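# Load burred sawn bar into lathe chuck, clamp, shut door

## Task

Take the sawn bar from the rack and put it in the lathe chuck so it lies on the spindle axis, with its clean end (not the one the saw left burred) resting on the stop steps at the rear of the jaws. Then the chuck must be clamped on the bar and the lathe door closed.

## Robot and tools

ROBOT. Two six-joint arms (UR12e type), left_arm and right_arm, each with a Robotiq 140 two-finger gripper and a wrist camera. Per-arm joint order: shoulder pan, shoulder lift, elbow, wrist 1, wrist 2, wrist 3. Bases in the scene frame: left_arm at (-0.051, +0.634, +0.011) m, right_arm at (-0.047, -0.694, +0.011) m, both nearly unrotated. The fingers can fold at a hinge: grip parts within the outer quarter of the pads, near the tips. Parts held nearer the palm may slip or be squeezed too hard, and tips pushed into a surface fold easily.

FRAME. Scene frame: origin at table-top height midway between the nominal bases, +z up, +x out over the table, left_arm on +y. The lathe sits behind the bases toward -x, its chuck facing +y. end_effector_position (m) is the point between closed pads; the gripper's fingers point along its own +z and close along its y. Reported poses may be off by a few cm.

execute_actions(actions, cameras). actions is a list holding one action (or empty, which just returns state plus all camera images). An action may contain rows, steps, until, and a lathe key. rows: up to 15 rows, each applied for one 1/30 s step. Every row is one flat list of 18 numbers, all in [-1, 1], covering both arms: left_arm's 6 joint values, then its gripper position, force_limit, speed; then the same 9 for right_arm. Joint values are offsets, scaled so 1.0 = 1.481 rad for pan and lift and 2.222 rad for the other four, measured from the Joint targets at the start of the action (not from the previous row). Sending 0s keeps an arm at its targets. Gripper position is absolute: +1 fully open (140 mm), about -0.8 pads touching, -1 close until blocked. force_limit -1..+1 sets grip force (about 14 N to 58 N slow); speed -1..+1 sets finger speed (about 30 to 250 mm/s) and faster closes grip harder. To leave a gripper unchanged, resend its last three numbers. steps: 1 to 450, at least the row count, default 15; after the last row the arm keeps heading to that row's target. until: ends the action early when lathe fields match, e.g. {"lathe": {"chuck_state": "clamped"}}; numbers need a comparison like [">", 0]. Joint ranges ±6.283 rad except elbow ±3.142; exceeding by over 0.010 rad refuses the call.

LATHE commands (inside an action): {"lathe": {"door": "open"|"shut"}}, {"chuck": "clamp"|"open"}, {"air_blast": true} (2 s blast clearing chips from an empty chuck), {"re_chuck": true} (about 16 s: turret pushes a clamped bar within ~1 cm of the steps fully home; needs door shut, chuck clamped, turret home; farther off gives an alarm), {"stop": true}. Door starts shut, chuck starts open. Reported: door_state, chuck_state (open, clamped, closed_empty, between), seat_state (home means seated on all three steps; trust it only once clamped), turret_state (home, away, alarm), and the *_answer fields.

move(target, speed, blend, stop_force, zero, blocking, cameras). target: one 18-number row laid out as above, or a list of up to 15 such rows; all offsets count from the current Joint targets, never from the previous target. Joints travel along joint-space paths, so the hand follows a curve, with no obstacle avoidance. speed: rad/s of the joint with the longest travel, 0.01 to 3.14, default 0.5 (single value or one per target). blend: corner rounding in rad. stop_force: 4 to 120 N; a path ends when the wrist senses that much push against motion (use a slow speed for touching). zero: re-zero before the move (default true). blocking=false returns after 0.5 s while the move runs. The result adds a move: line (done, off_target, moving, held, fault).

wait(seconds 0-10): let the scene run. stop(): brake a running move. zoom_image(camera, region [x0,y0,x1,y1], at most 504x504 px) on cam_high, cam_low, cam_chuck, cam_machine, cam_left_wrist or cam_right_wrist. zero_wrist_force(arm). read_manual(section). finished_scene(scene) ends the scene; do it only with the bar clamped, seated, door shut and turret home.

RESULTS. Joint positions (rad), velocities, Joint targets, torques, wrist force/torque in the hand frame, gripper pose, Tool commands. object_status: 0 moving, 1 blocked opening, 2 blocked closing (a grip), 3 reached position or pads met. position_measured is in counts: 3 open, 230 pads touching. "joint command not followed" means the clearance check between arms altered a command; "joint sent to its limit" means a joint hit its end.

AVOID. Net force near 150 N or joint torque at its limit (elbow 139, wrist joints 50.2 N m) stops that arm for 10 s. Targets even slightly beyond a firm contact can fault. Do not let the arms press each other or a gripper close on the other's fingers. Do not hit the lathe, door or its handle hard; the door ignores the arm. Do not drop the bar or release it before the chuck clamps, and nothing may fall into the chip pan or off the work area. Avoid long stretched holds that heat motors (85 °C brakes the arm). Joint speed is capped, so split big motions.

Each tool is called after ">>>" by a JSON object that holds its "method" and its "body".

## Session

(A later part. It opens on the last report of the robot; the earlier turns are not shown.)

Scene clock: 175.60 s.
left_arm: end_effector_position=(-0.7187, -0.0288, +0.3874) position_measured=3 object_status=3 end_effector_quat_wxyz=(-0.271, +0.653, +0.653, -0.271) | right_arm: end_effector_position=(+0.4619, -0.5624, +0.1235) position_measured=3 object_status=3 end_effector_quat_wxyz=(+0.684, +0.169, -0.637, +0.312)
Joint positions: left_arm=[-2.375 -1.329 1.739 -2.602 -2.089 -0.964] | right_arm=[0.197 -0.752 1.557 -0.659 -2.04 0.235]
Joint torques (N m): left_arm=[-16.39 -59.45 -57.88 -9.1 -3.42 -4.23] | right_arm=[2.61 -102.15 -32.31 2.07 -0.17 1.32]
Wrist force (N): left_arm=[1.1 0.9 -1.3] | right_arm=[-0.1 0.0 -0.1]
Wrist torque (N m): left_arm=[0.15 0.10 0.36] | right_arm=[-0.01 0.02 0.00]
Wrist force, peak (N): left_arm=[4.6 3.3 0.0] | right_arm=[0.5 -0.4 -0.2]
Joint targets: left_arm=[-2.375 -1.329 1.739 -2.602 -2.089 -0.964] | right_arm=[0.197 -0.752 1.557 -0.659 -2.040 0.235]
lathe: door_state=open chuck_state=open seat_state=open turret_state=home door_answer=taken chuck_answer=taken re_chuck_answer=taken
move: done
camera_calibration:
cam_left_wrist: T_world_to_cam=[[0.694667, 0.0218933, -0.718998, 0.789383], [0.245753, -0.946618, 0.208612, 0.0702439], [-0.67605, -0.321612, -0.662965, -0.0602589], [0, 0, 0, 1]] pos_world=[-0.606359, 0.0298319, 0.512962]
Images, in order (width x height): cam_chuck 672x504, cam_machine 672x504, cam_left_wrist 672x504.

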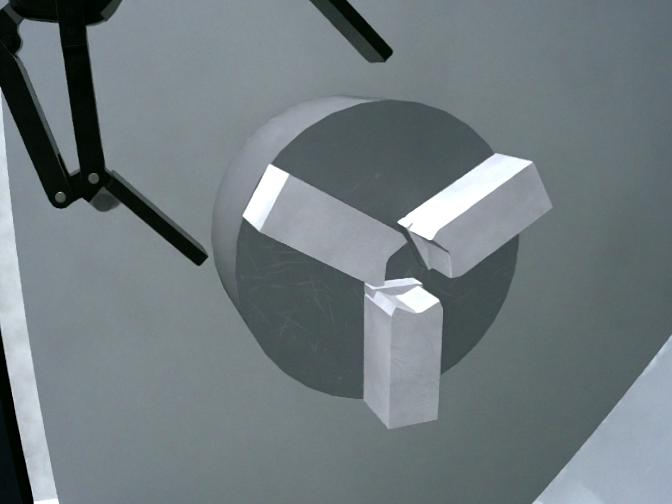

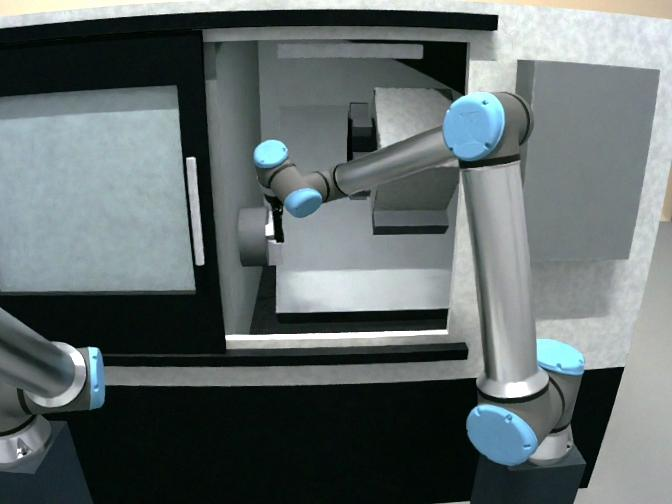

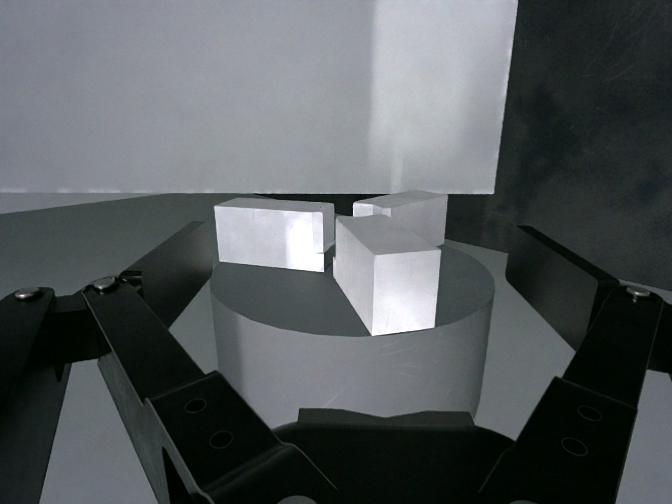

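>>> {"method": "move", "body": {"target": [-0.1649,-0.1083,0.1346,-0.1756,0.2158,-0.1126,1,1,1,0,0,0,0,0,0,1,1,1], "speed": 0.5, "stop_force": 40, "cameras": ["cam_left_wrist","cam_machine","cam_chuck"]}}

>>> {"method": "zoom_image", "body": {"camera": "cam_left_wrist", "region": [220, 150, 460, 330]}}

Scene clock: 192.13 s.
left_arm: end_effector_position=(-0.7241, +0.0514, +0.3768) position_measured=3 object_status=3 end_effector_quat_wxyz=(-0.158, +0.589, +0.689, -0.392) | right_arm: end_effector_position=(+0.4619, -0.5624, +0.1235) position_measured=3 object_status=3 end_effector_quat_wxyz=(+0.684, +0.169, -0.637, +0.312)
Joint positions: left_arm=[-2.62 -1.489 2.038 -2.992 -1.61 -1.214] | right_arm=[0.197 -0.752 1.557 -0.659 -2.04 0.235]
Joint torques (N m): left_arm=[-17.19 -62.31 -34.94 -9.11 2.18 -3.7] | right_arm=[2.04 -103.03 -32.5 1.95 -0.27 1.31]
Wrist force (N): left_arm=[1.2 -0.1 -1.4] | right_arm=[-0.1 -0.2 -0.4]
Wrist torque (N m): left_arm=[-0.05 0.24 0.31] | right_arm=[-0.04 -0.01 0.00]
Wrist force, peak (N): left_arm=[2.5 0.0 -1.9] | right_arm=[0.8 0.1 -0.1]
Joint targets: left_arm=[-2.620 -1.489 2.038 -2.992 -1.610 -1.214] | right_arm=[0.197 -0.752 1.557 -0.659 -2.040 0.235]
lathe: door_state=open chuck_state=open seat_state=open turret_state=home door_answer=taken chuck_answer=taken re_chuck_answer=taken
move: done
camera_calibration:
cam_left_wrist: T_world_to_cam=[[0.670301, 0.0147699, -0.741942, 0.775104], [0.479785, -0.771361, 0.418102, 0.231228], [-0.56613, -0.636226, -0.524131, -0.00169351], [0, 0, 0, 1]] pos_world=[-0.631452, 0.165835, 0.477518]
Images, in order (width x height): cam_chuck 672x504, cam_machine 672x504, cam_left_wrist 672x504.

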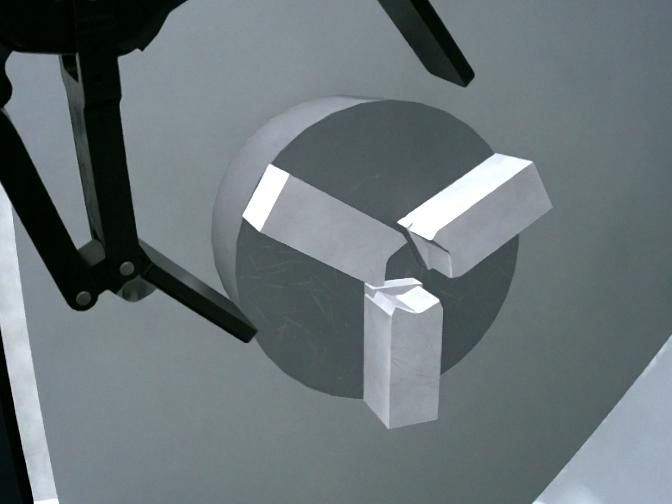

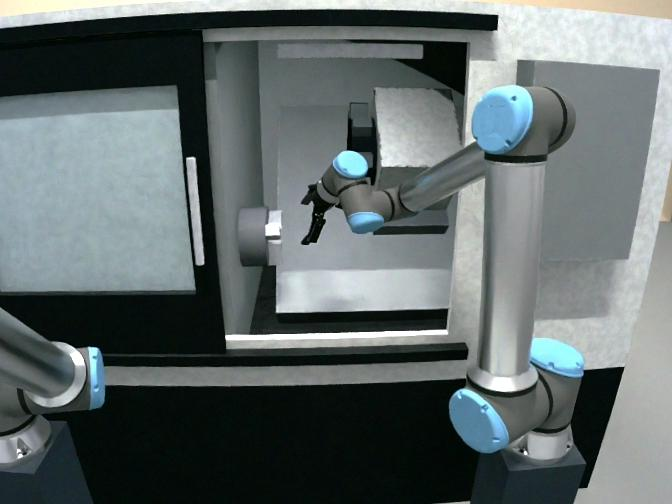

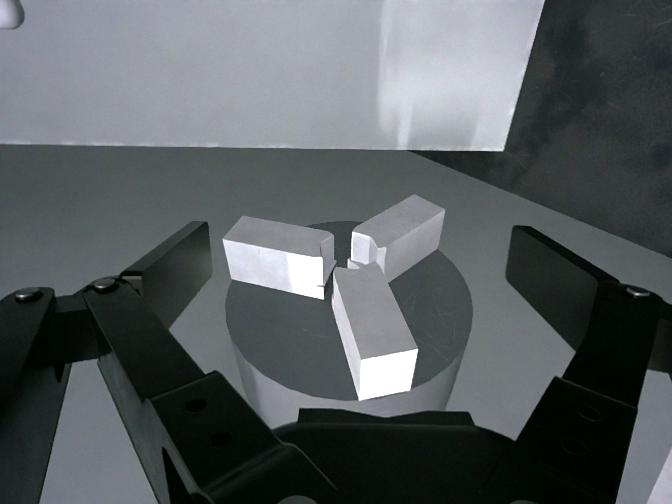

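Scaled by 2.100.

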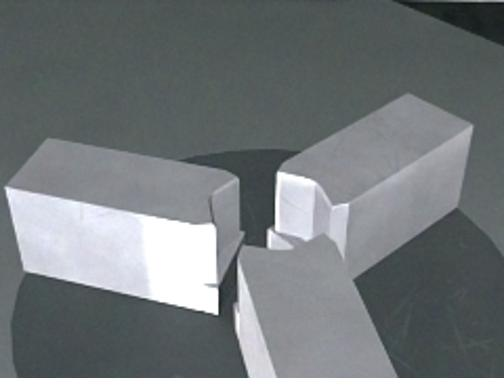

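>>> {"method": "move", "body": {"target": [[0.1654,0.1080,-0.1346,0.1755,-0.2156,0.1125,1,1,1,0,0,0,0,0,0,1,1,1],[0.7495,-0.1317,-0.0324,0.5131,0.0180,0.1125,1,1,1,0,0,0,0,0,0,1,1,1]], "speed": 0.8, "blend": 0.1}}

>>> {"method": "execute_actions", "body": {"actions": [{"steps": 1, "lathe": {"air_blast": true}}]}}

Scene clock: 225.60 s.
left_arm: end_effector_position=(+0.1653, +0.0487, +0.3006) position_measured=3 object_status=3 end_effector_quat_wxyz=(+0.000, +0.265, +0.964, +0.001) | right_arm: end_effector_position=(+0.4619, -0.5624, +0.1235) position_measured=3 object_status=3 end_effector_quat_wxyz=(+0.684, +0.169, -0.637, +0.312)
Joint positions: left_arm=[-1.51 -1.684 1.966 -1.852 -1.57 -0.964] | right_arm=[0.197 -0.752 1.557 -0.659 -2.04 0.235]
Joint torques (N m): left_arm=[18.76 -47.06 -38.64 -0.56 2.52 3.81] | right_arm=[2.33 -102.41 -31.8 2.08 0.12 1.43]
Wrist force (N): left_arm=[1.7 -0.6 0.1] | right_arm=[0.2 0.2 -0.5]
Wrist torque (N m): left_arm=[0.14 -0.28 -0.29] | right_arm=[0.05 -0.04 -0.01]
Wrist force, peak (N): left_arm=[-1.2 5.4 0.1] | right_arm=[0.5 -0.9 -0.1]
Joint targets: left_arm=[-1.509 -1.684 1.966 -1.852 -1.570 -0.964] | right_arm=[0.197 -0.752 1.557 -0.659 -2.040 0.235]
lathe: door_state=open chuck_state=open seat_state=open turret_state=home door_answer=taken chuck_answer=taken re_chuck_answer=taken
move: done

Scene clock: 225.83 s.
left_arm: end_effector_position=(+0.1654, +0.0488, +0.3006) position_measured=3 object_status=3 end_effector_quat_wxyz=(+0.000, +0.265, +0.964, +0.001) | right_arm: end_effector_position=(+0.4619, -0.5624, +0.1235) position_measured=3 object_status=3 end_effector_quat_wxyz=(+0.684, +0.169, -0.637, +0.312)
Joint positions: left_arm=[-1.51 -1.684 1.966 -1.852 -1.57 -0.964] | right_arm=[0.197 -0.752 1.557 -0.659 -2.04 0.235]
Joint torques (N m): left_arm=[16.34 -48.62 -38.48 -0.81 2.52 3.59] | right_arm=[1.84 -102.54 -32.72 1.93 -0.23 1.44]
Wrist force (N): left_arm=[1.7 -0.5 0.5] | right_arm=[0.1 0.0 0.2]
Wrist torque (N m): left_arm=[0.16 -0.27 -0.28] | right_arm=[0.01 -0.03 0.00]
Wrist force, peak (N): left_arm=[2.0 -0.7 0.1] | right_arm=[0.3 -0.2 -0.4]
Joint targets: left_arm=[-1.509 -1.684 1.966 -1.852 -1.570 -0.964] | right_arm=[0.197 -0.752 1.557 -0.659 -2.040 0.235]
Tool commands: left_gripper/position=+1.0 left_gripper/force_limit=+1.0 left_gripper/speed=+1.0 right_gripper/position=+1.0 right_gripper/force_limit=+1.0 right_gripper/speed=+1.0
lathe: door_state=open chuck_state=open seat_state=open turret_state=home door_answer=taken chuck_answer=taken re_chuck_answer=taken

>>> {"method": "move", "body": {"target": [0.3495,0.2130,-0.0813,-0.0610,0,-0.6612,1,1,1,0,0,0,0,0,0,1,1,1], "speed": 0.9, "cameras": ["cam_left_wrist","cam_high","cam_low"]}}

>>> {"method": "zoom_image", "body": {"camera": "cam_left_wrist", "region": [200, 180, 520, 420]}}

Scene clock: 231.33 s.
left_arm: end_effector_position=(+0.5190, +0.0947, +0.2198) position_measured=3 object_status=3 end_effector_quat_wxyz=(+0.000, -0.664, +0.748, +0.000) | right_arm: end_effector_position=(+0.4619, -0.5624, +0.1235) position_measured=3 object_status=3 end_effector_quat_wxyz=(+0.684, +0.169, -0.637, +0.312)
Joint positions: left_arm=[-0.992 -1.369 1.785 -1.987 -1.57 -2.433] | right_arm=[0.197 -0.752 1.557 -0.659 -2.04 0.235]
Joint torques (N m): left_arm=[15.92 -55.38 -57.34 -8.62 1.16 -3.68] | right_arm=[1.81 -103.05 -32.43 1.99 -0.22 1.37]
Wrist force (N): left_arm=[1.6 -0.4 0.2] | right_arm=[0.1 0.0 0.1]
Wrist torque (N m): left_arm=[0.16 -0.18 -0.04] | right_arm=[-0.01 -0.04 0.00]
Wrist force, peak (N): left_arm=[3.6 -0.4 0.0] | right_arm=[0.6 -0.4 -0.2]
Joint targets: left_arm=[-0.992 -1.369 1.785 -1.987 -1.570 -2.433] | right_arm=[0.197 -0.752 1.557 -0.659 -2.040 0.235]
lathe: door_state=open chuck_state=open seat_state=open turret_state=home door_answer=taken chuck_answer=taken re_chuck_answer=taken
move: done
camera_calibration:
cam_left_wrist: T_world_to_cam=[[-0.995145, 0.0969565, -0.0168831, 0.521914], [0.0863998, 0.942839, 0.321855, -0.203115], [0.0471239, 0.318833, -0.946639, 0.331534], [0, 0, 0, 1]] pos_world=[0.521307, 0.0351972, 0.388028]
Images, in order (width x height): cam_high 672x504, cam_low 672x504, cam_left_wrist 672x504.

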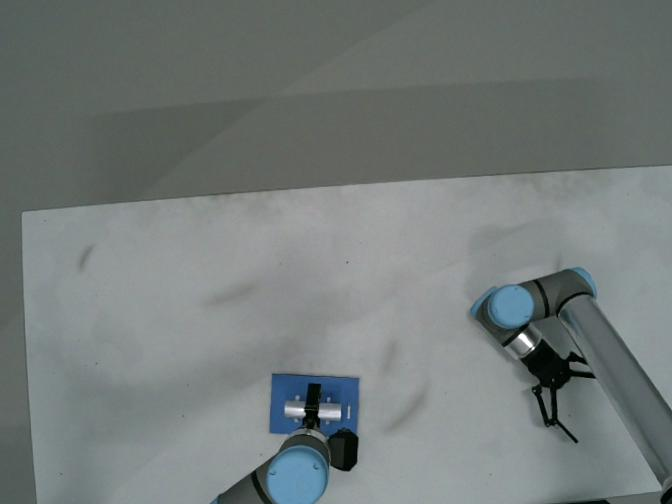

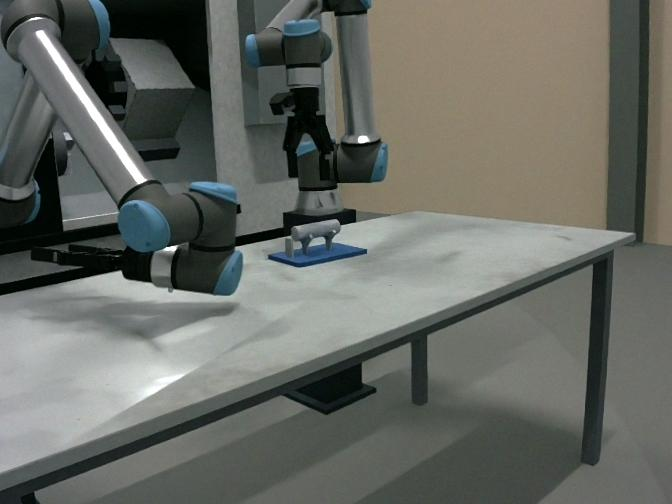

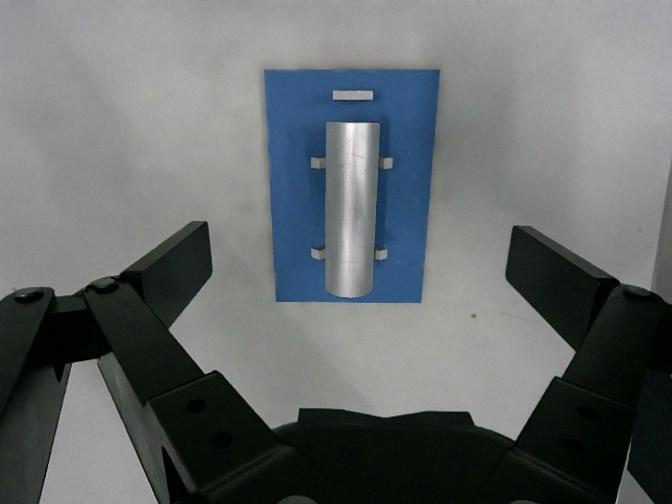

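Scaled by 1.575.

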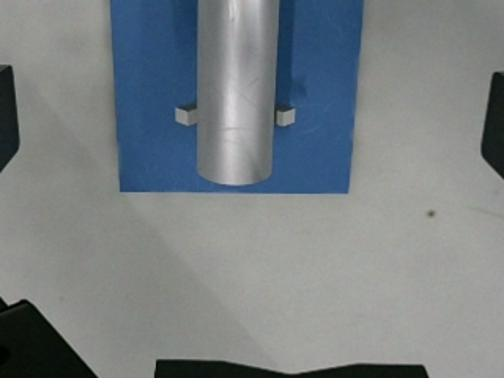

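>>> {"method": "move", "body": {"target": [0,0.0700,0.0502,-0.0968,0,0,1,-1,-1,0,0,0,0,0,0,1,1,1], "speed": 0.2, "stop_force": 15, "cameras": ["cam_left_wrist","cam_low"]}}

>>> {"method": "zoom_image", "body": {"camera": "cam_low", "region": [260, 145, 375, 275]}}

Scene clock: 243.40 s.
left_arm: end_effector_position=(+0.5190, +0.0947, +0.0975) position_measured=3 object_status=3 end_effector_quat_wxyz=(+0.000, -0.664, +0.748, +0.000) | right_arm: end_effector_position=(+0.4619, -0.5624, +0.1235) position_measured=3 object_status=3 end_effector_quat_wxyz=(+0.684, +0.169, -0.637, +0.312)
Joint positions: left_arm=[-0.992 -1.265 1.897 -2.202 -1.57 -2.433] | right_arm=[0.197 -0.752 1.557 -0.659 -2.04 0.235]
Joint torques (N m): left_arm=[14.12 -61.31 -32.07 -8.57 -1.19 -3.84] | right_arm=[2.55 -102.89 -32.39 2 -0.12 1.57]
Wrist force (N): left_arm=[1.5 -0.5 0.1] | right_arm=[0.0 -0.2 -0.1]
Wrist torque (N m): left_arm=[0.12 -0.16 -0.05] | right_arm=[-0.06 -0.03 0.00]
Wrist force, peak (N): left_arm=[1.6 -1.0 -1.8] | right_arm=[0.7 -0.3 -0.2]
Joint targets: left_arm=[-0.992 -1.265 1.897 -2.202 -1.570 -2.433] | right_arm=[0.197 -0.752 1.557 -0.659 -2.040 0.235]
lathe: door_state=open chuck_state=open seat_state=open turret_state=home door_answer=taken chuck_answer=taken re_chuck_answer=taken
move: done
camera_calibration:
cam_left_wrist: T_world_to_cam=[[-0.995172, 0.0967043, -0.0167505, 0.519926], [0.0861998, 0.942834, 0.321923, -0.163769], [0.0469243, 0.318925, -0.946618, 0.215819], [0, 0, 0, 1]] pos_world=[0.521406, 0.0352978, 0.265728]
Images, in order (width x height): cam_low 672x504, cam_left_wrist 672x504.

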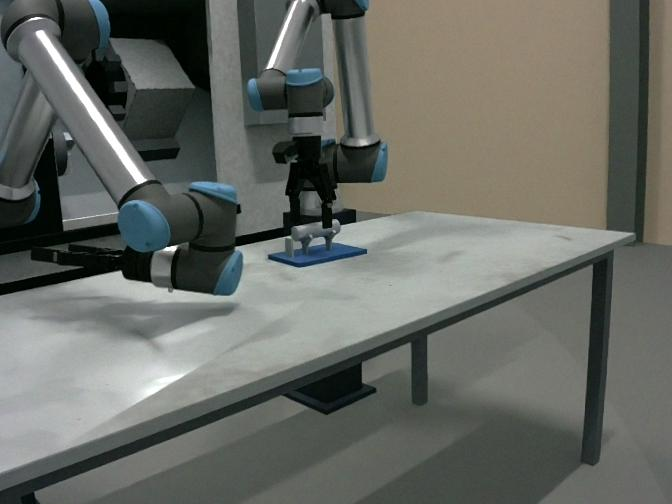

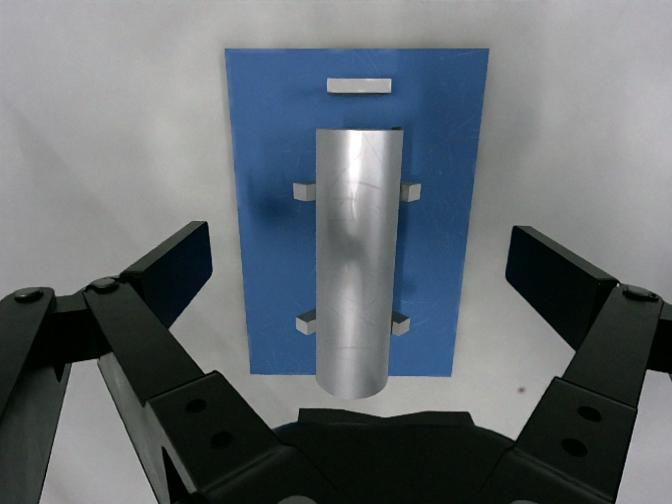

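Scaled by 3.877.

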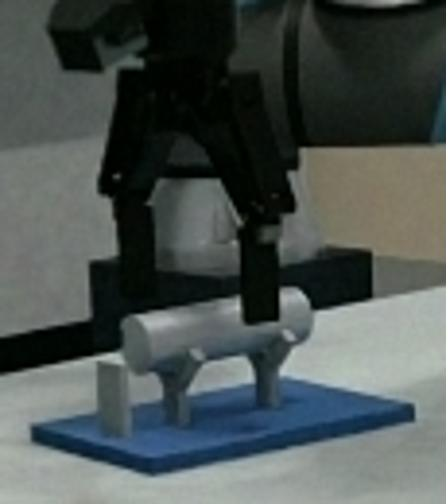

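>>> {"method": "execute_actions", "body": {"actions": [{"rows": [[0,0,0,0,0,0,-1,1,-1,0,0,0,0,0,0,1,1,1]], "steps": 150}], "cameras": ["cam_left_wrist","cam_low"]}}

>>> {"method": "zoom_image", "body": {"camera": "cam_low", "region": [260, 145, 375, 275]}}

Scene clock: 254.23 s.
left_arm: end_effector_position=(+0.5190, +0.0947, +0.0975) position_measured=173 object_status=2 end_effector_quat_wxyz=(+0.000, -0.664, +0.748, +0.000) | right_arm: end_effector_position=(+0.4619, -0.5624, +0.1235) position_measured=3 object_status=3 end_effector_quat_wxyz=(+0.684, +0.169, -0.637, +0.312)
Joint positions: left_arm=[-0.992 -1.265 1.897 -2.202 -1.57 -2.433] | right_arm=[0.197 -0.752 1.557 -0.659 -2.04 0.235]
Joint torques (N m): left_arm=[-5.14 -60.79 -31.68 3.37 -5.65 -3.83] | right_arm=[2.16 -101.61 -32.36 2.13 0.06 1.51]
Wrist force (N): left_arm=[-0.8 -15.3 -14.5] | right_arm=[-0.1 -0.2 -0.1]
Wrist torque (N m): left_arm=[0.24 -0.22 0.42] | right_arm=[-0.07 -0.01 0.00]
Wrist force, peak (N): left_arm=[-0.5 -15.4 -15.6] | right_arm=[0.5 -0.3 0.5]
Joint targets: left_arm=[-0.992 -1.265 1.897 -2.202 -1.570 -2.433] | right_arm=[0.197 -0.752 1.557 -0.659 -2.040 0.235]
lathe: door_state=open chuck_state=open seat_state=open turret_state=home door_answer=taken chuck_answer=taken re_chuck_answer=taken
camera_calibration:
cam_left_wrist: T_world_to_cam=[[-0.995172, 0.0967043, -0.0167505, 0.519926], [0.0861998, 0.942834, 0.321923, -0.163769], [0.0469243, 0.318925, -0.946618, 0.215819], [0, 0, 0, 1]] pos_world=[0.521406, 0.0352978, 0.265728]
Images, in order (width x height): cam_low 672x504, cam_left_wrist 672x504.

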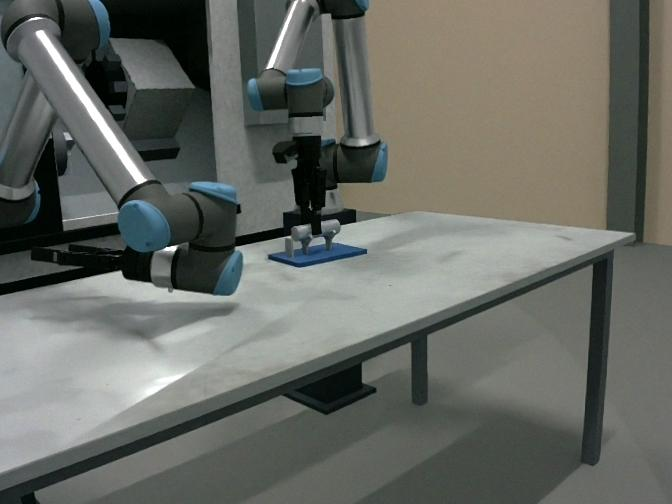

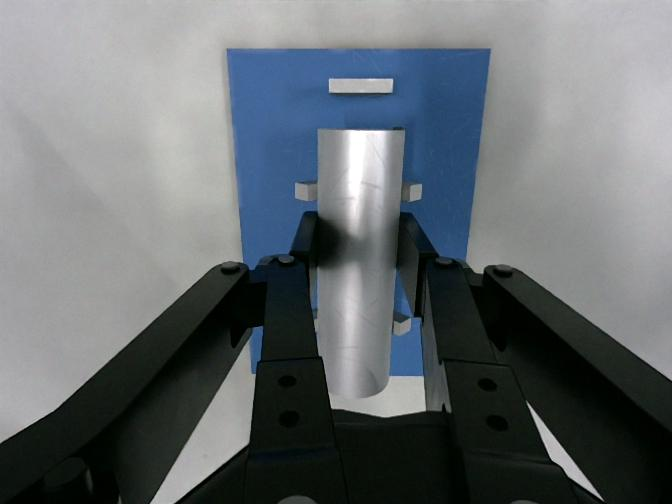

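Scaled by 3.877.

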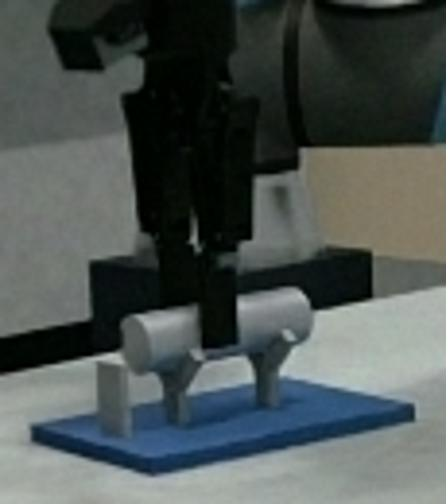

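>>> {"method": "move", "body": {"target": [0,-0.0700,-0.0502,0.0968,0,0,-1,1,-1,0,0,0,0,0,0,1,1,1], "speed": 0.15, "cameras": ["cam_left_wrist","cam_low"]}}

>>> {"method": "zoom_image", "body": {"camera": "cam_low", "region": [260, 145, 375, 275]}}

Scene clock: 258.83 s.
left_arm: end_effector_position=(+0.5190, +0.0947, +0.2197) position_measured=173 object_status=2 end_effector_quat_wxyz=(+0.000, -0.664, +0.748, +0.000) | right_arm: end_effector_position=(+0.4619, -0.5624, +0.1235) position_measured=3 object_status=3 end_effector_quat_wxyz=(+0.684, +0.169, -0.637, +0.312)
Joint positions: left_arm=[-0.992 -1.368 1.785 -1.987 -1.57 -2.433] | right_arm=[0.197 -0.752 1.557 -0.659 -2.04 0.235]
Joint torques (N m): left_arm=[-5.79 -79.28 -58.84 -1.36 1.83 -3.56] | right_arm=[2.75 -102.7 -32.57 2.05 -0.17 1.58]
Wrist force (N): left_arm=[2.6 -2.9 5.1] | right_arm=[-0.1 0.0 0.3]
Wrist torque (N m): left_arm=[-0.41 -0.35 -0.05] | right_arm=[-0.01 -0.01 -0.01]
Wrist force, peak (N): left_arm=[-0.6 -15.3 -15.8] | right_arm=[-0.1 0.3 -0.7]
Joint targets: left_arm=[-0.992 -1.369 1.785 -1.987 -1.570 -2.433] | right_arm=[0.197 -0.752 1.557 -0.659 -2.040 0.235]
lathe: door_state=open chuck_state=open seat_state=open turret_state=home door_answer=taken chuck_answer=taken re_chuck_answer=taken
move: done
camera_calibration:
cam_left_wrist: T_world_to_cam=[[-0.995177, 0.096635, -0.0168905, 0.522031], [0.0860936, 0.942872, 0.32184, -0.202989], [0.0470266, 0.318833, -0.946643, 0.331361], [0, 0, 0, 1]] pos_world=[0.521406, 0.0352976, 0.387828]
Images, in order (width x height): cam_low 672x504, cam_left_wrist 672x504.

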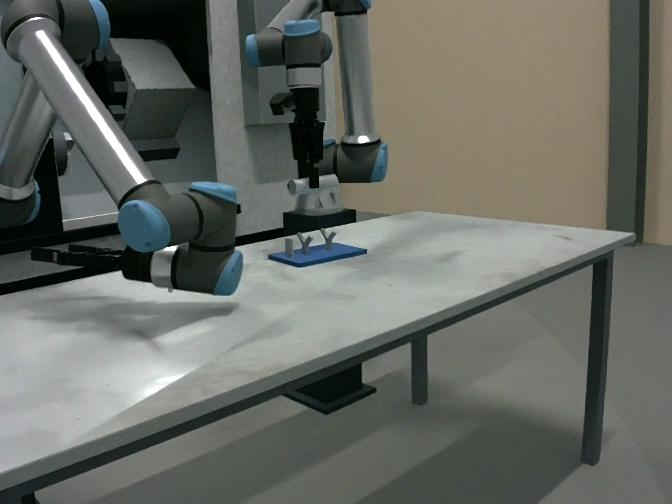

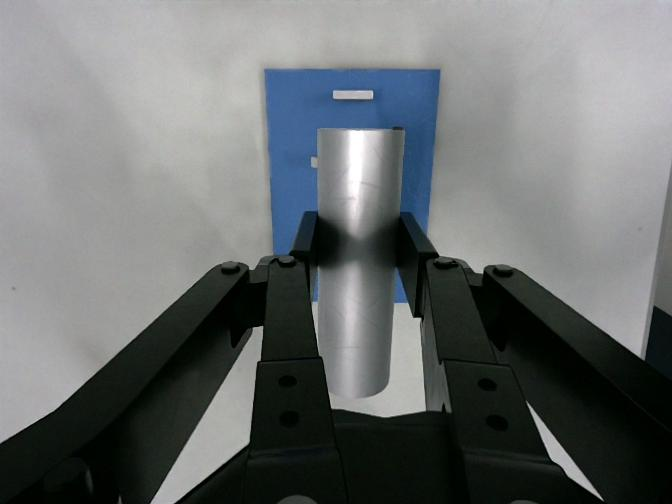

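Scaled by 3.877.

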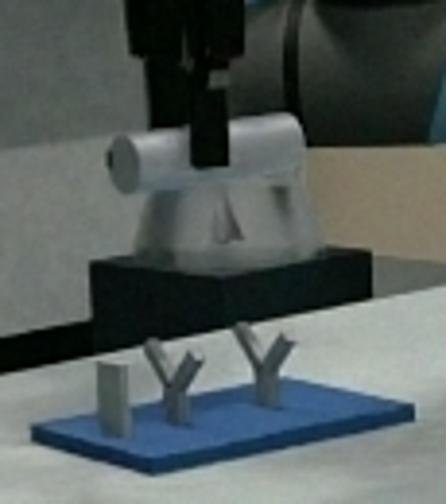

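>>> {"method": "move", "body": {"target": [-0.3498,-0.2127,0.0815,0.0608,0,0.3299,-1,1,-1,0,0,0,0,0,0,1,1,1], "speed": 0.7}}

Scene clock: 276.37 s.
left_arm: end_effector_position=(+0.1653, +0.0488, +0.3001) position_measured=173 object_status=2 end_effector_quat_wxyz=(+0.000, -0.100, +0.995, +0.001) | right_arm: end_effector_position=(+0.4619, -0.5624, +0.1235) position_measured=3 object_status=3 end_effector_quat_wxyz=(+0.684, +0.169, -0.637, +0.312)
Joint positions: left_arm=[-1.51 -1.684 1.966 -1.852 -1.57 -1.7] | right_arm=[0.197 -0.752 1.557 -0.659 -2.04 0.235]
Joint torques (N m): left_arm=[-19.55 -52.44 -42.42 -1.67 0.14 3.56] | right_arm=[2.09 -102.96 -32.68 2.01 -0.02 1.48]
Wrist force (N): left_arm=[3.3 -3.2 4.7] | right_arm=[-0.3 0.2 -0.1]
Wrist torque (N m): left_arm=[-0.44 -0.59 -0.29] | right_arm=[0.05 0.04 0.00]
Wrist force, peak (N): left_arm=[0.8 -6.7 6.1] | right_arm=[-0.1 0.0 -0.8]
Joint targets: left_arm=[-1.510 -1.684 1.966 -1.852 -1.570 -1.700] | right_arm=[0.197 -0.752 1.557 -0.659 -2.040 0.235]
lathe: door_state=open chuck_state=open seat_state=open turret_state=home door_answer=taken chuck_answer=taken re_chuck_answer=taken
move: done

>>> {"method": "move", "body": {"target": [-0.7072,0.2367,-0.0295,-0.4400,-0.1836,0.2588,-1,1,-1,0,0,0,0,0,0,1,1,1], "speed": 0.6, "cameras": ["cam_left_wrist","cam_machine","cam_chuck"]}}

>>> {"method": "zoom_image", "body": {"camera": "cam_chuck", "region": [220, 60, 560, 360]}}

>>> {"method": "zoom_image", "body": {"camera": "cam_left_wrist", "region": [200, 100, 520, 420]}}

>>> {"method": "zoom_image", "body": {"camera": "cam_machine", "region": [200, 100, 420, 320]}}

Scene clock: 281.60 s.
left_arm: end_effector_position=(-0.7897, +0.0874, +0.3151) position_measured=173 object_status=2 end_effector_quat_wxyz=(-0.271, +0.653, +0.654, -0.270) | right_arm: end_effector_position=(+0.4619, -0.5624, +0.1235) position_measured=3 object_status=3 end_effector_quat_wxyz=(+0.684, +0.169, -0.637, +0.312)
Joint positions: left_arm=[-2.557 -1.333 1.901 -2.83 -1.978 -1.125] | right_arm=[0.197 -0.752 1.557 -0.659 -2.04 0.235]
Joint torques (N m): left_arm=[-19.47 -61.43 -58.41 -9.78 -3.67 3.66] | right_arm=[2.46 -102.41 -32.49 1.97 0.12 1.59]
Wrist force (N): left_arm=[2.3 2.4 0.8] | right_arm=[0.1 -0.2 -0.3]
Wrist torque (N m): left_arm=[-0.34 -0.15 0.03] | right_arm=[-0.06 -0.04 0.00]
Wrist force, peak (N): left_arm=[4.1 16.8 13.1] | right_arm=[0.2 -0.5 -0.5]
Joint targets: left_arm=[-2.557 -1.333 1.901 -2.830 -1.978 -1.125] | right_arm=[0.197 -0.752 1.557 -0.659 -2.040 0.235]
lathe: door_state=open chuck_state=open seat_state=open turret_state=home door_answer=taken chuck_answer=taken re_chuck_answer=taken
move: done
camera_calibration:
cam_left_wrist: T_world_to_cam=[[0.695642, 0.0229023, -0.718024, 0.784537], [0.24593, -0.946692, 0.208068, 0.21315], [-0.674983, -0.321324, -0.664191, -0.117603], [0, 0, 0, 1]] pos_world=[-0.677557, 0.146031, 0.440856]
Images, in order (width x height): cam_chuck 672x504, cam_machine 672x504, cam_left_wrist 672x504.

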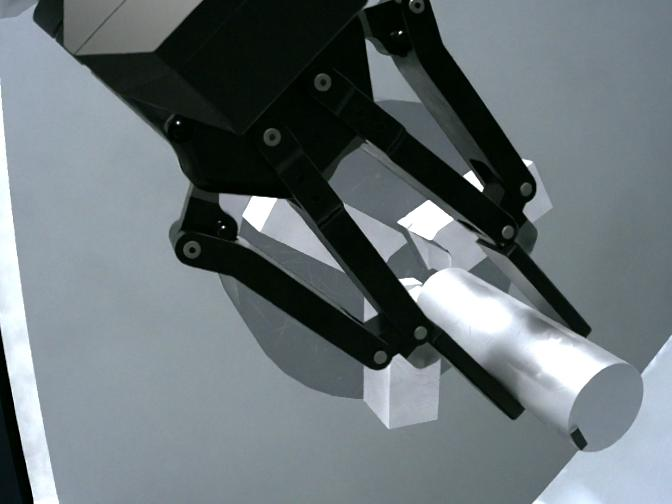

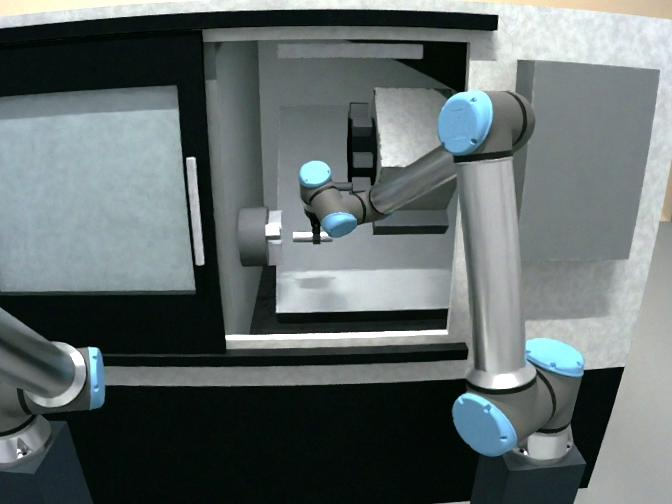

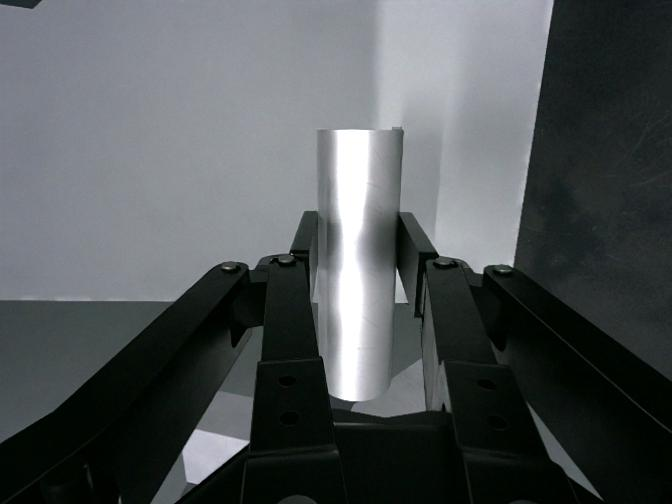

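Scaled by 1.482.

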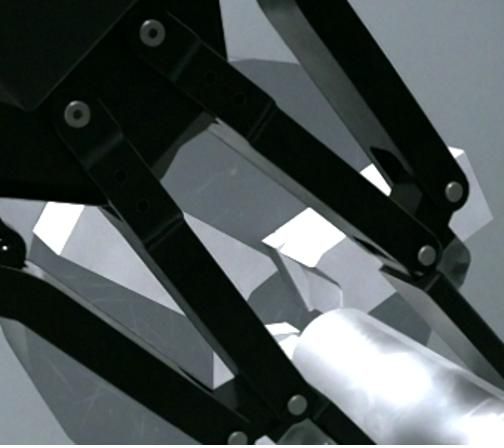

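Scaled by 1.575.

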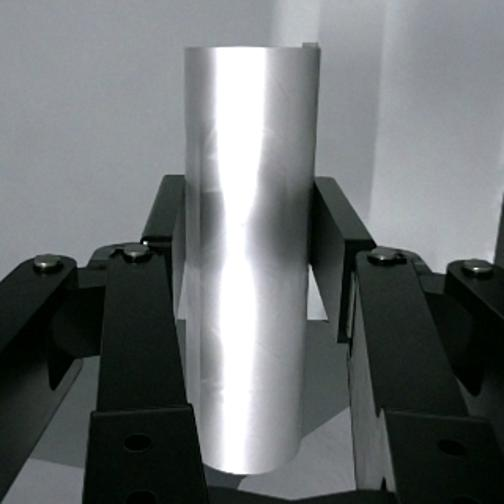

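Scaled by 2.291.

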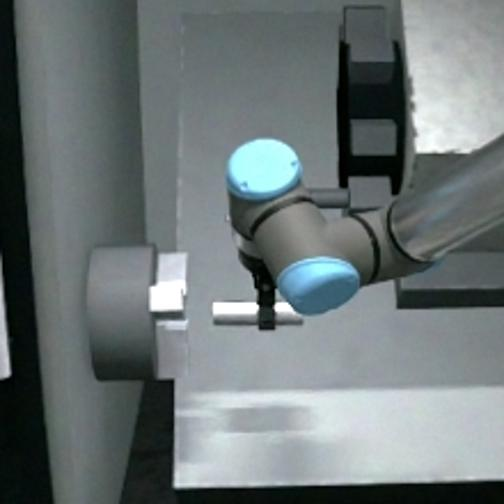

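>>> {"method": "move", "body": {"target": [0.02654,0.02451,-0.02327,0.01274,-0.01116,0.01503,-1,1,-1,0,0,0,0,0,0,1,1,1], "speed": 0.05, "stop_force": 10, "cameras": ["cam_chuck","cam_machine","cam_left_wrist"]}}

>>> {"method": "zoom_image", "body": {"camera": "cam_chuck", "region": [340, 180, 540, 340]}}

>>> {"method": "zoom_image", "body": {"camera": "cam_machine", "region": [230, 190, 350, 290]}}

Scene clock: 301.70 s.
left_arm: end_effector_position=(-0.7900, +0.0522, +0.3158) position_measured=173 object_status=2 end_effector_quat_wxyz=(-0.271, +0.653, +0.653, -0.271) | right_arm: end_effector_position=(+0.4619, -0.5624, +0.1235) position_measured=3 object_status=3 end_effector_quat_wxyz=(+0.684, +0.169, -0.637, +0.312)
Joint positions: left_arm=[-2.518 -1.297 1.849 -2.802 -2.003 -1.092] | right_arm=[0.197 -0.752 1.557 -0.659 -2.04 0.235]
Joint torques (N m): left_arm=[15.52 -63.35 -58.86 -2.87 -3.57 3.38] | right_arm=[1.68 -102.48 -32.57 2.02 -0.07 1.6]
Wrist force (N): left_arm=[2.2 2.4 0.3] | right_arm=[-0.2 -0.2 0.1]
Wrist torque (N m): left_arm=[-0.33 -0.07 0.06] | right_arm=[-0.05 0.03 0.00]
Wrist force, peak (N): left_arm=[3.2 2.3 1.1] | right_arm=[-0.6 -0.2 -0.4]
Joint targets: left_arm=[-2.518 -1.297 1.849 -2.802 -2.003 -1.092] | right_arm=[0.197 -0.752 1.557 -0.659 -2.040 0.235]
lathe: door_state=open chuck_state=open seat_state=open turret_state=home door_answer=taken chuck_answer=taken re_chuck_answer=taken
move: done
camera_calibration:
cam_left_wrist: T_world_to_cam=[[0.695253, 0.0223318, -0.718418, 0.78589], [0.245794, -0.946645, 0.208442, 0.179489], [-0.675433, -0.321502, -0.663647, -0.129175], [0, 0, 0, 1]] pos_world=[-0.677758, 0.110832, 0.441459]
Images, in order (width x height): cam_chuck 672x504, cam_machine 672x504, cam_left_wrist 672x504.

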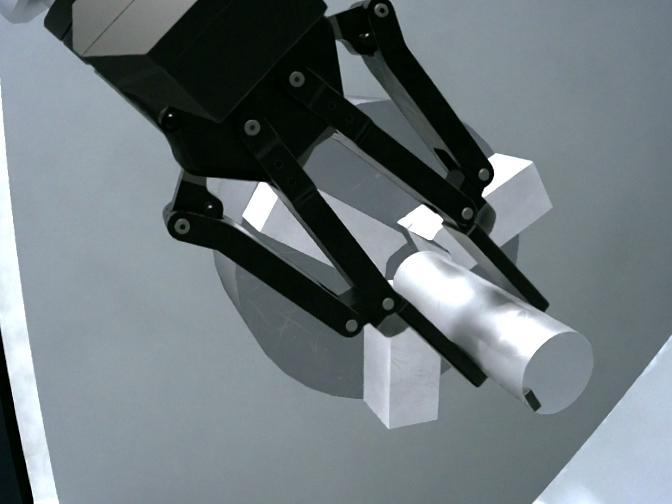

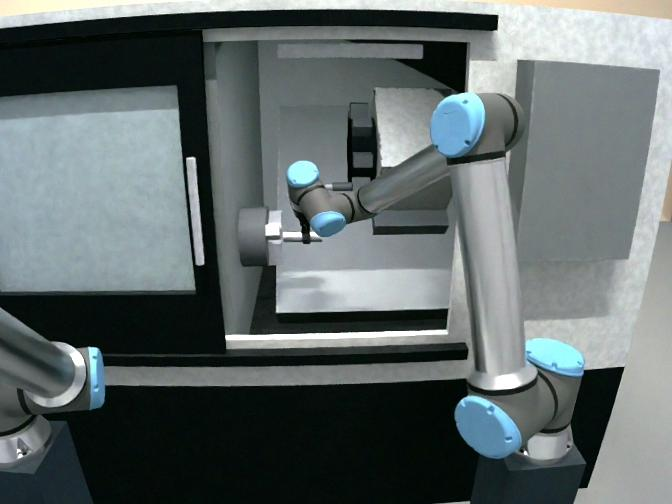

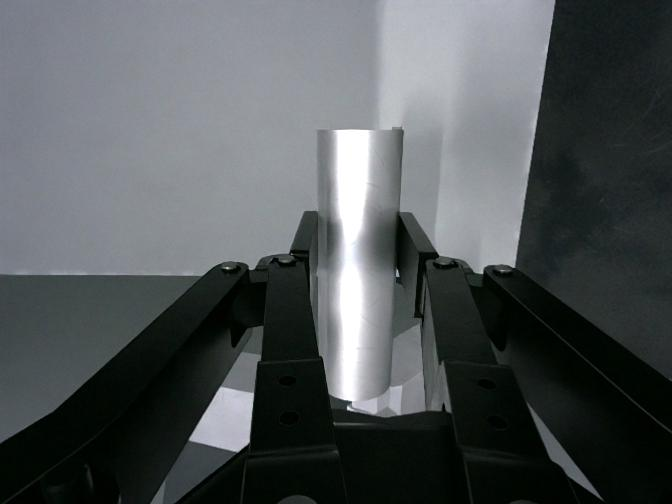

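Scaled by 2.520.

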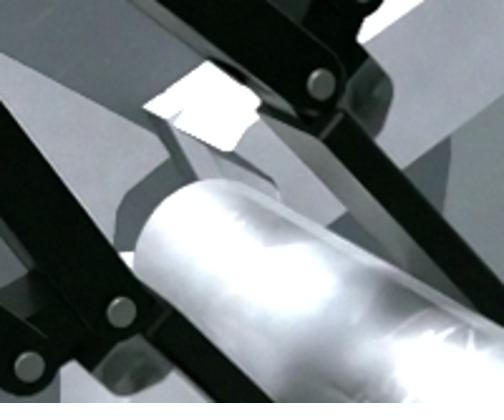

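Scaled by 4.200.

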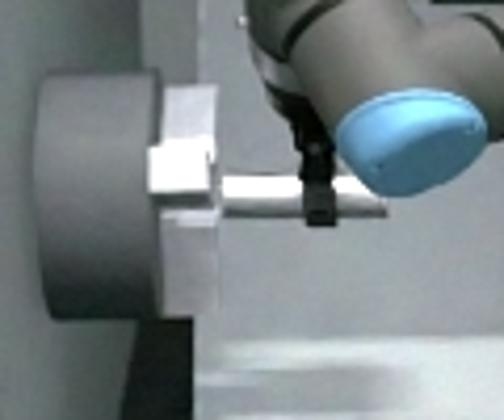

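>>> {"method": "zoom_image", "body": {"camera": "cam_chuck", "region": [380, 230, 480, 310]}}

>>> {"method": "zoom_image", "body": {"camera": "cam_left_wrist", "region": [300, 330, 450, 420]}}

Scaled by 5.040.

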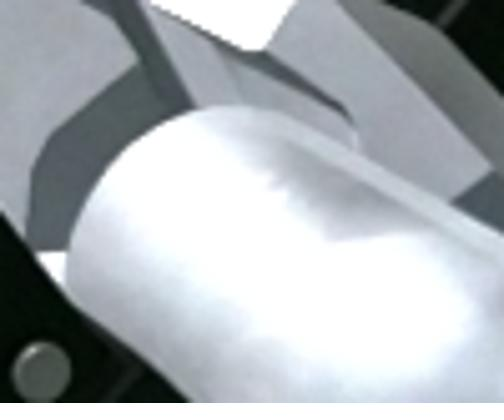

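Scaled by 3.360.

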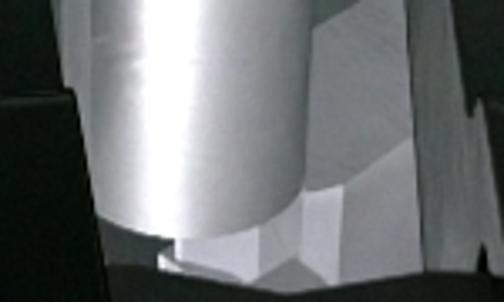

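>>> {"method": "move", "body": {"target": [0.00844,0.00790,-0.00873,0.00554,-0.00351,0.00491,-1,1,-1,0,0,0,0,0,0,1,1,1], "speed": 0.02, "stop_force": 8, "cameras": ["cam_chuck","cam_machine","cam_left_wrist"]}}

>>> {"method": "zoom_image", "body": {"camera": "cam_chuck", "region": [370, 220, 470, 300]}}

>>> {"method": "zoom_image", "body": {"camera": "cam_machine", "region": [230, 190, 350, 290]}}

>>> {"method": "zoom_image", "body": {"camera": "cam_left_wrist", "region": [300, 330, 450, 420]}}

Scene clock: 342.30 s.
left_arm: end_effector_position=(-0.7903, +0.0403, +0.3171) position_measured=173 object_status=2 end_effector_quat_wxyz=(-0.271, +0.653, +0.653, -0.271) | right_arm: end_effector_position=(+0.4619, -0.5624, +0.1235) position_measured=3 object_status=3 end_effector_quat_wxyz=(+0.684, +0.169, -0.637, +0.312)
Joint positions: left_arm=[-2.506 -1.285 1.83 -2.789 -2.011 -1.081] | right_arm=[0.197 -0.752 1.557 -0.659 -2.04 0.235]
Joint torques (N m): left_arm=[16.38 -66.35 -59.91 -2.86 -3.72 3.88] | right_arm=[2.24 -102.13 -32.11 2.08 0.01 1.57]
Wrist force (N): left_arm=[2.3 2.3 0.3] | right_arm=[-0.3 0.1 -0.2]
Wrist torque (N m): left_arm=[-0.37 -0.08 0.08] | right_arm=[0.01 0.04 0.00]
Wrist force, peak (N): left_arm=[2.6 2.7 0.7] | right_arm=[0.6 -0.4 -0.5]
Joint targets: left_arm=[-2.506 -1.285 1.830 -2.789 -2.011 -1.081] | right_arm=[0.197 -0.752 1.557 -0.659 -2.040 0.235]
lathe: door_state=open chuck_state=open seat_state=open turret_state=home door_answer=taken chuck_answer=taken re_chuck_answer=taken
move: done
camera_calibration:
cam_left_wrist: T_world_to_cam=[[0.695288, 0.0221984, -0.718388, 0.787322], [0.245696, -0.946648, 0.208544, 0.167915], [-0.675432, -0.321503, -0.663647, -0.132339], [0, 0, 0, 1]] pos_world=[-0.678058, 0.0989318, 0.442759]
Images, in order (width x height): cam_chuck 672x504, cam_machine 672x504, cam_left_wrist 672x504.

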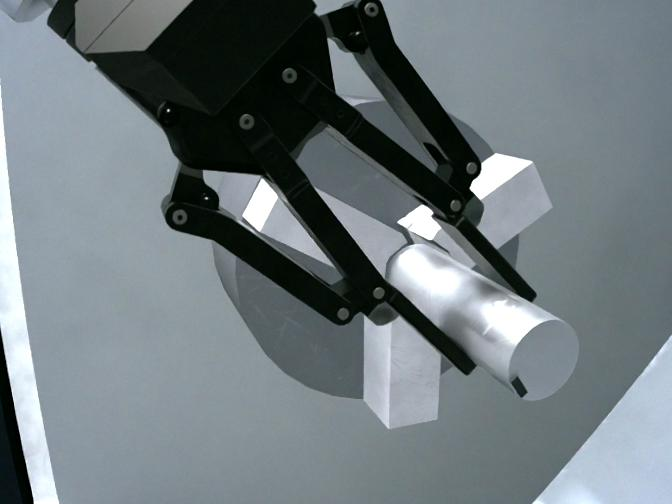

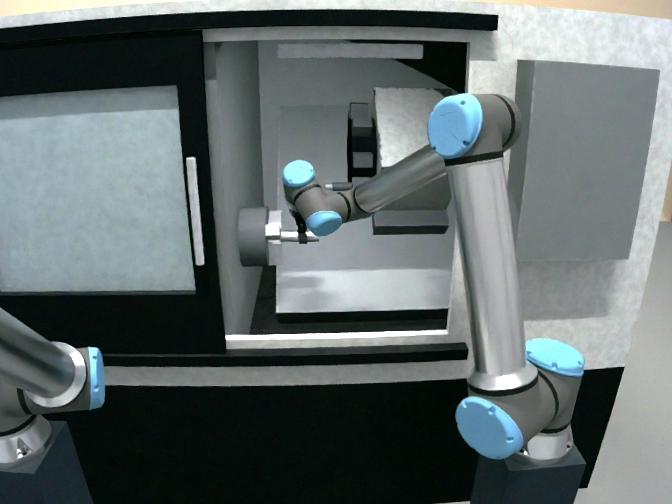

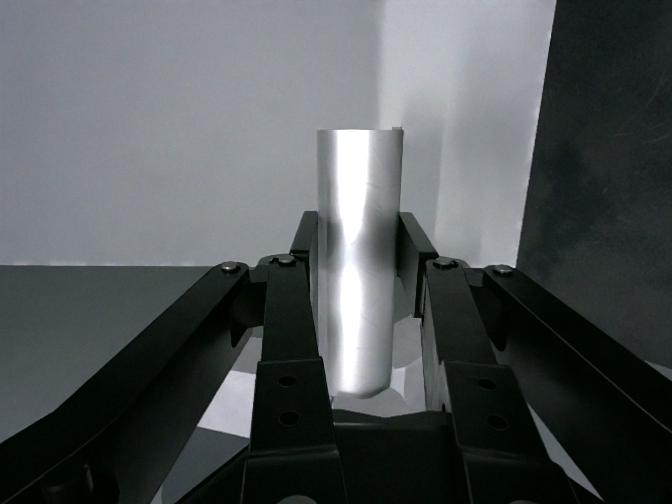

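Scaled by 5.040.

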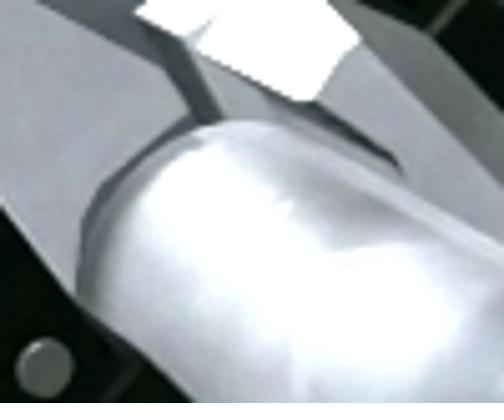

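Scaled by 4.200.

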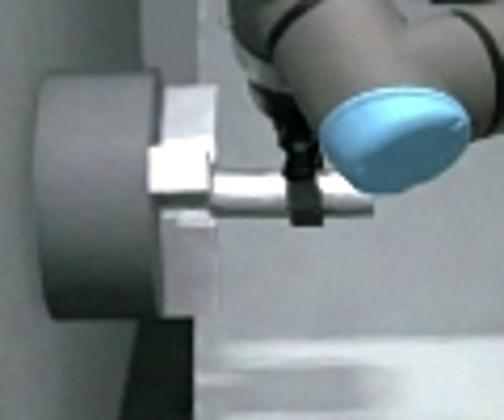

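Scaled by 3.360.

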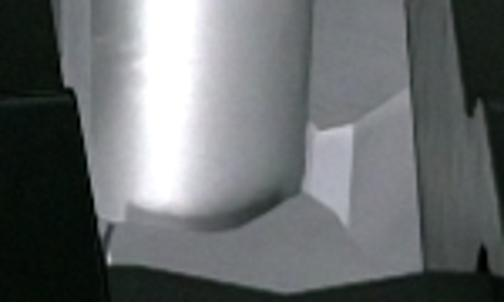

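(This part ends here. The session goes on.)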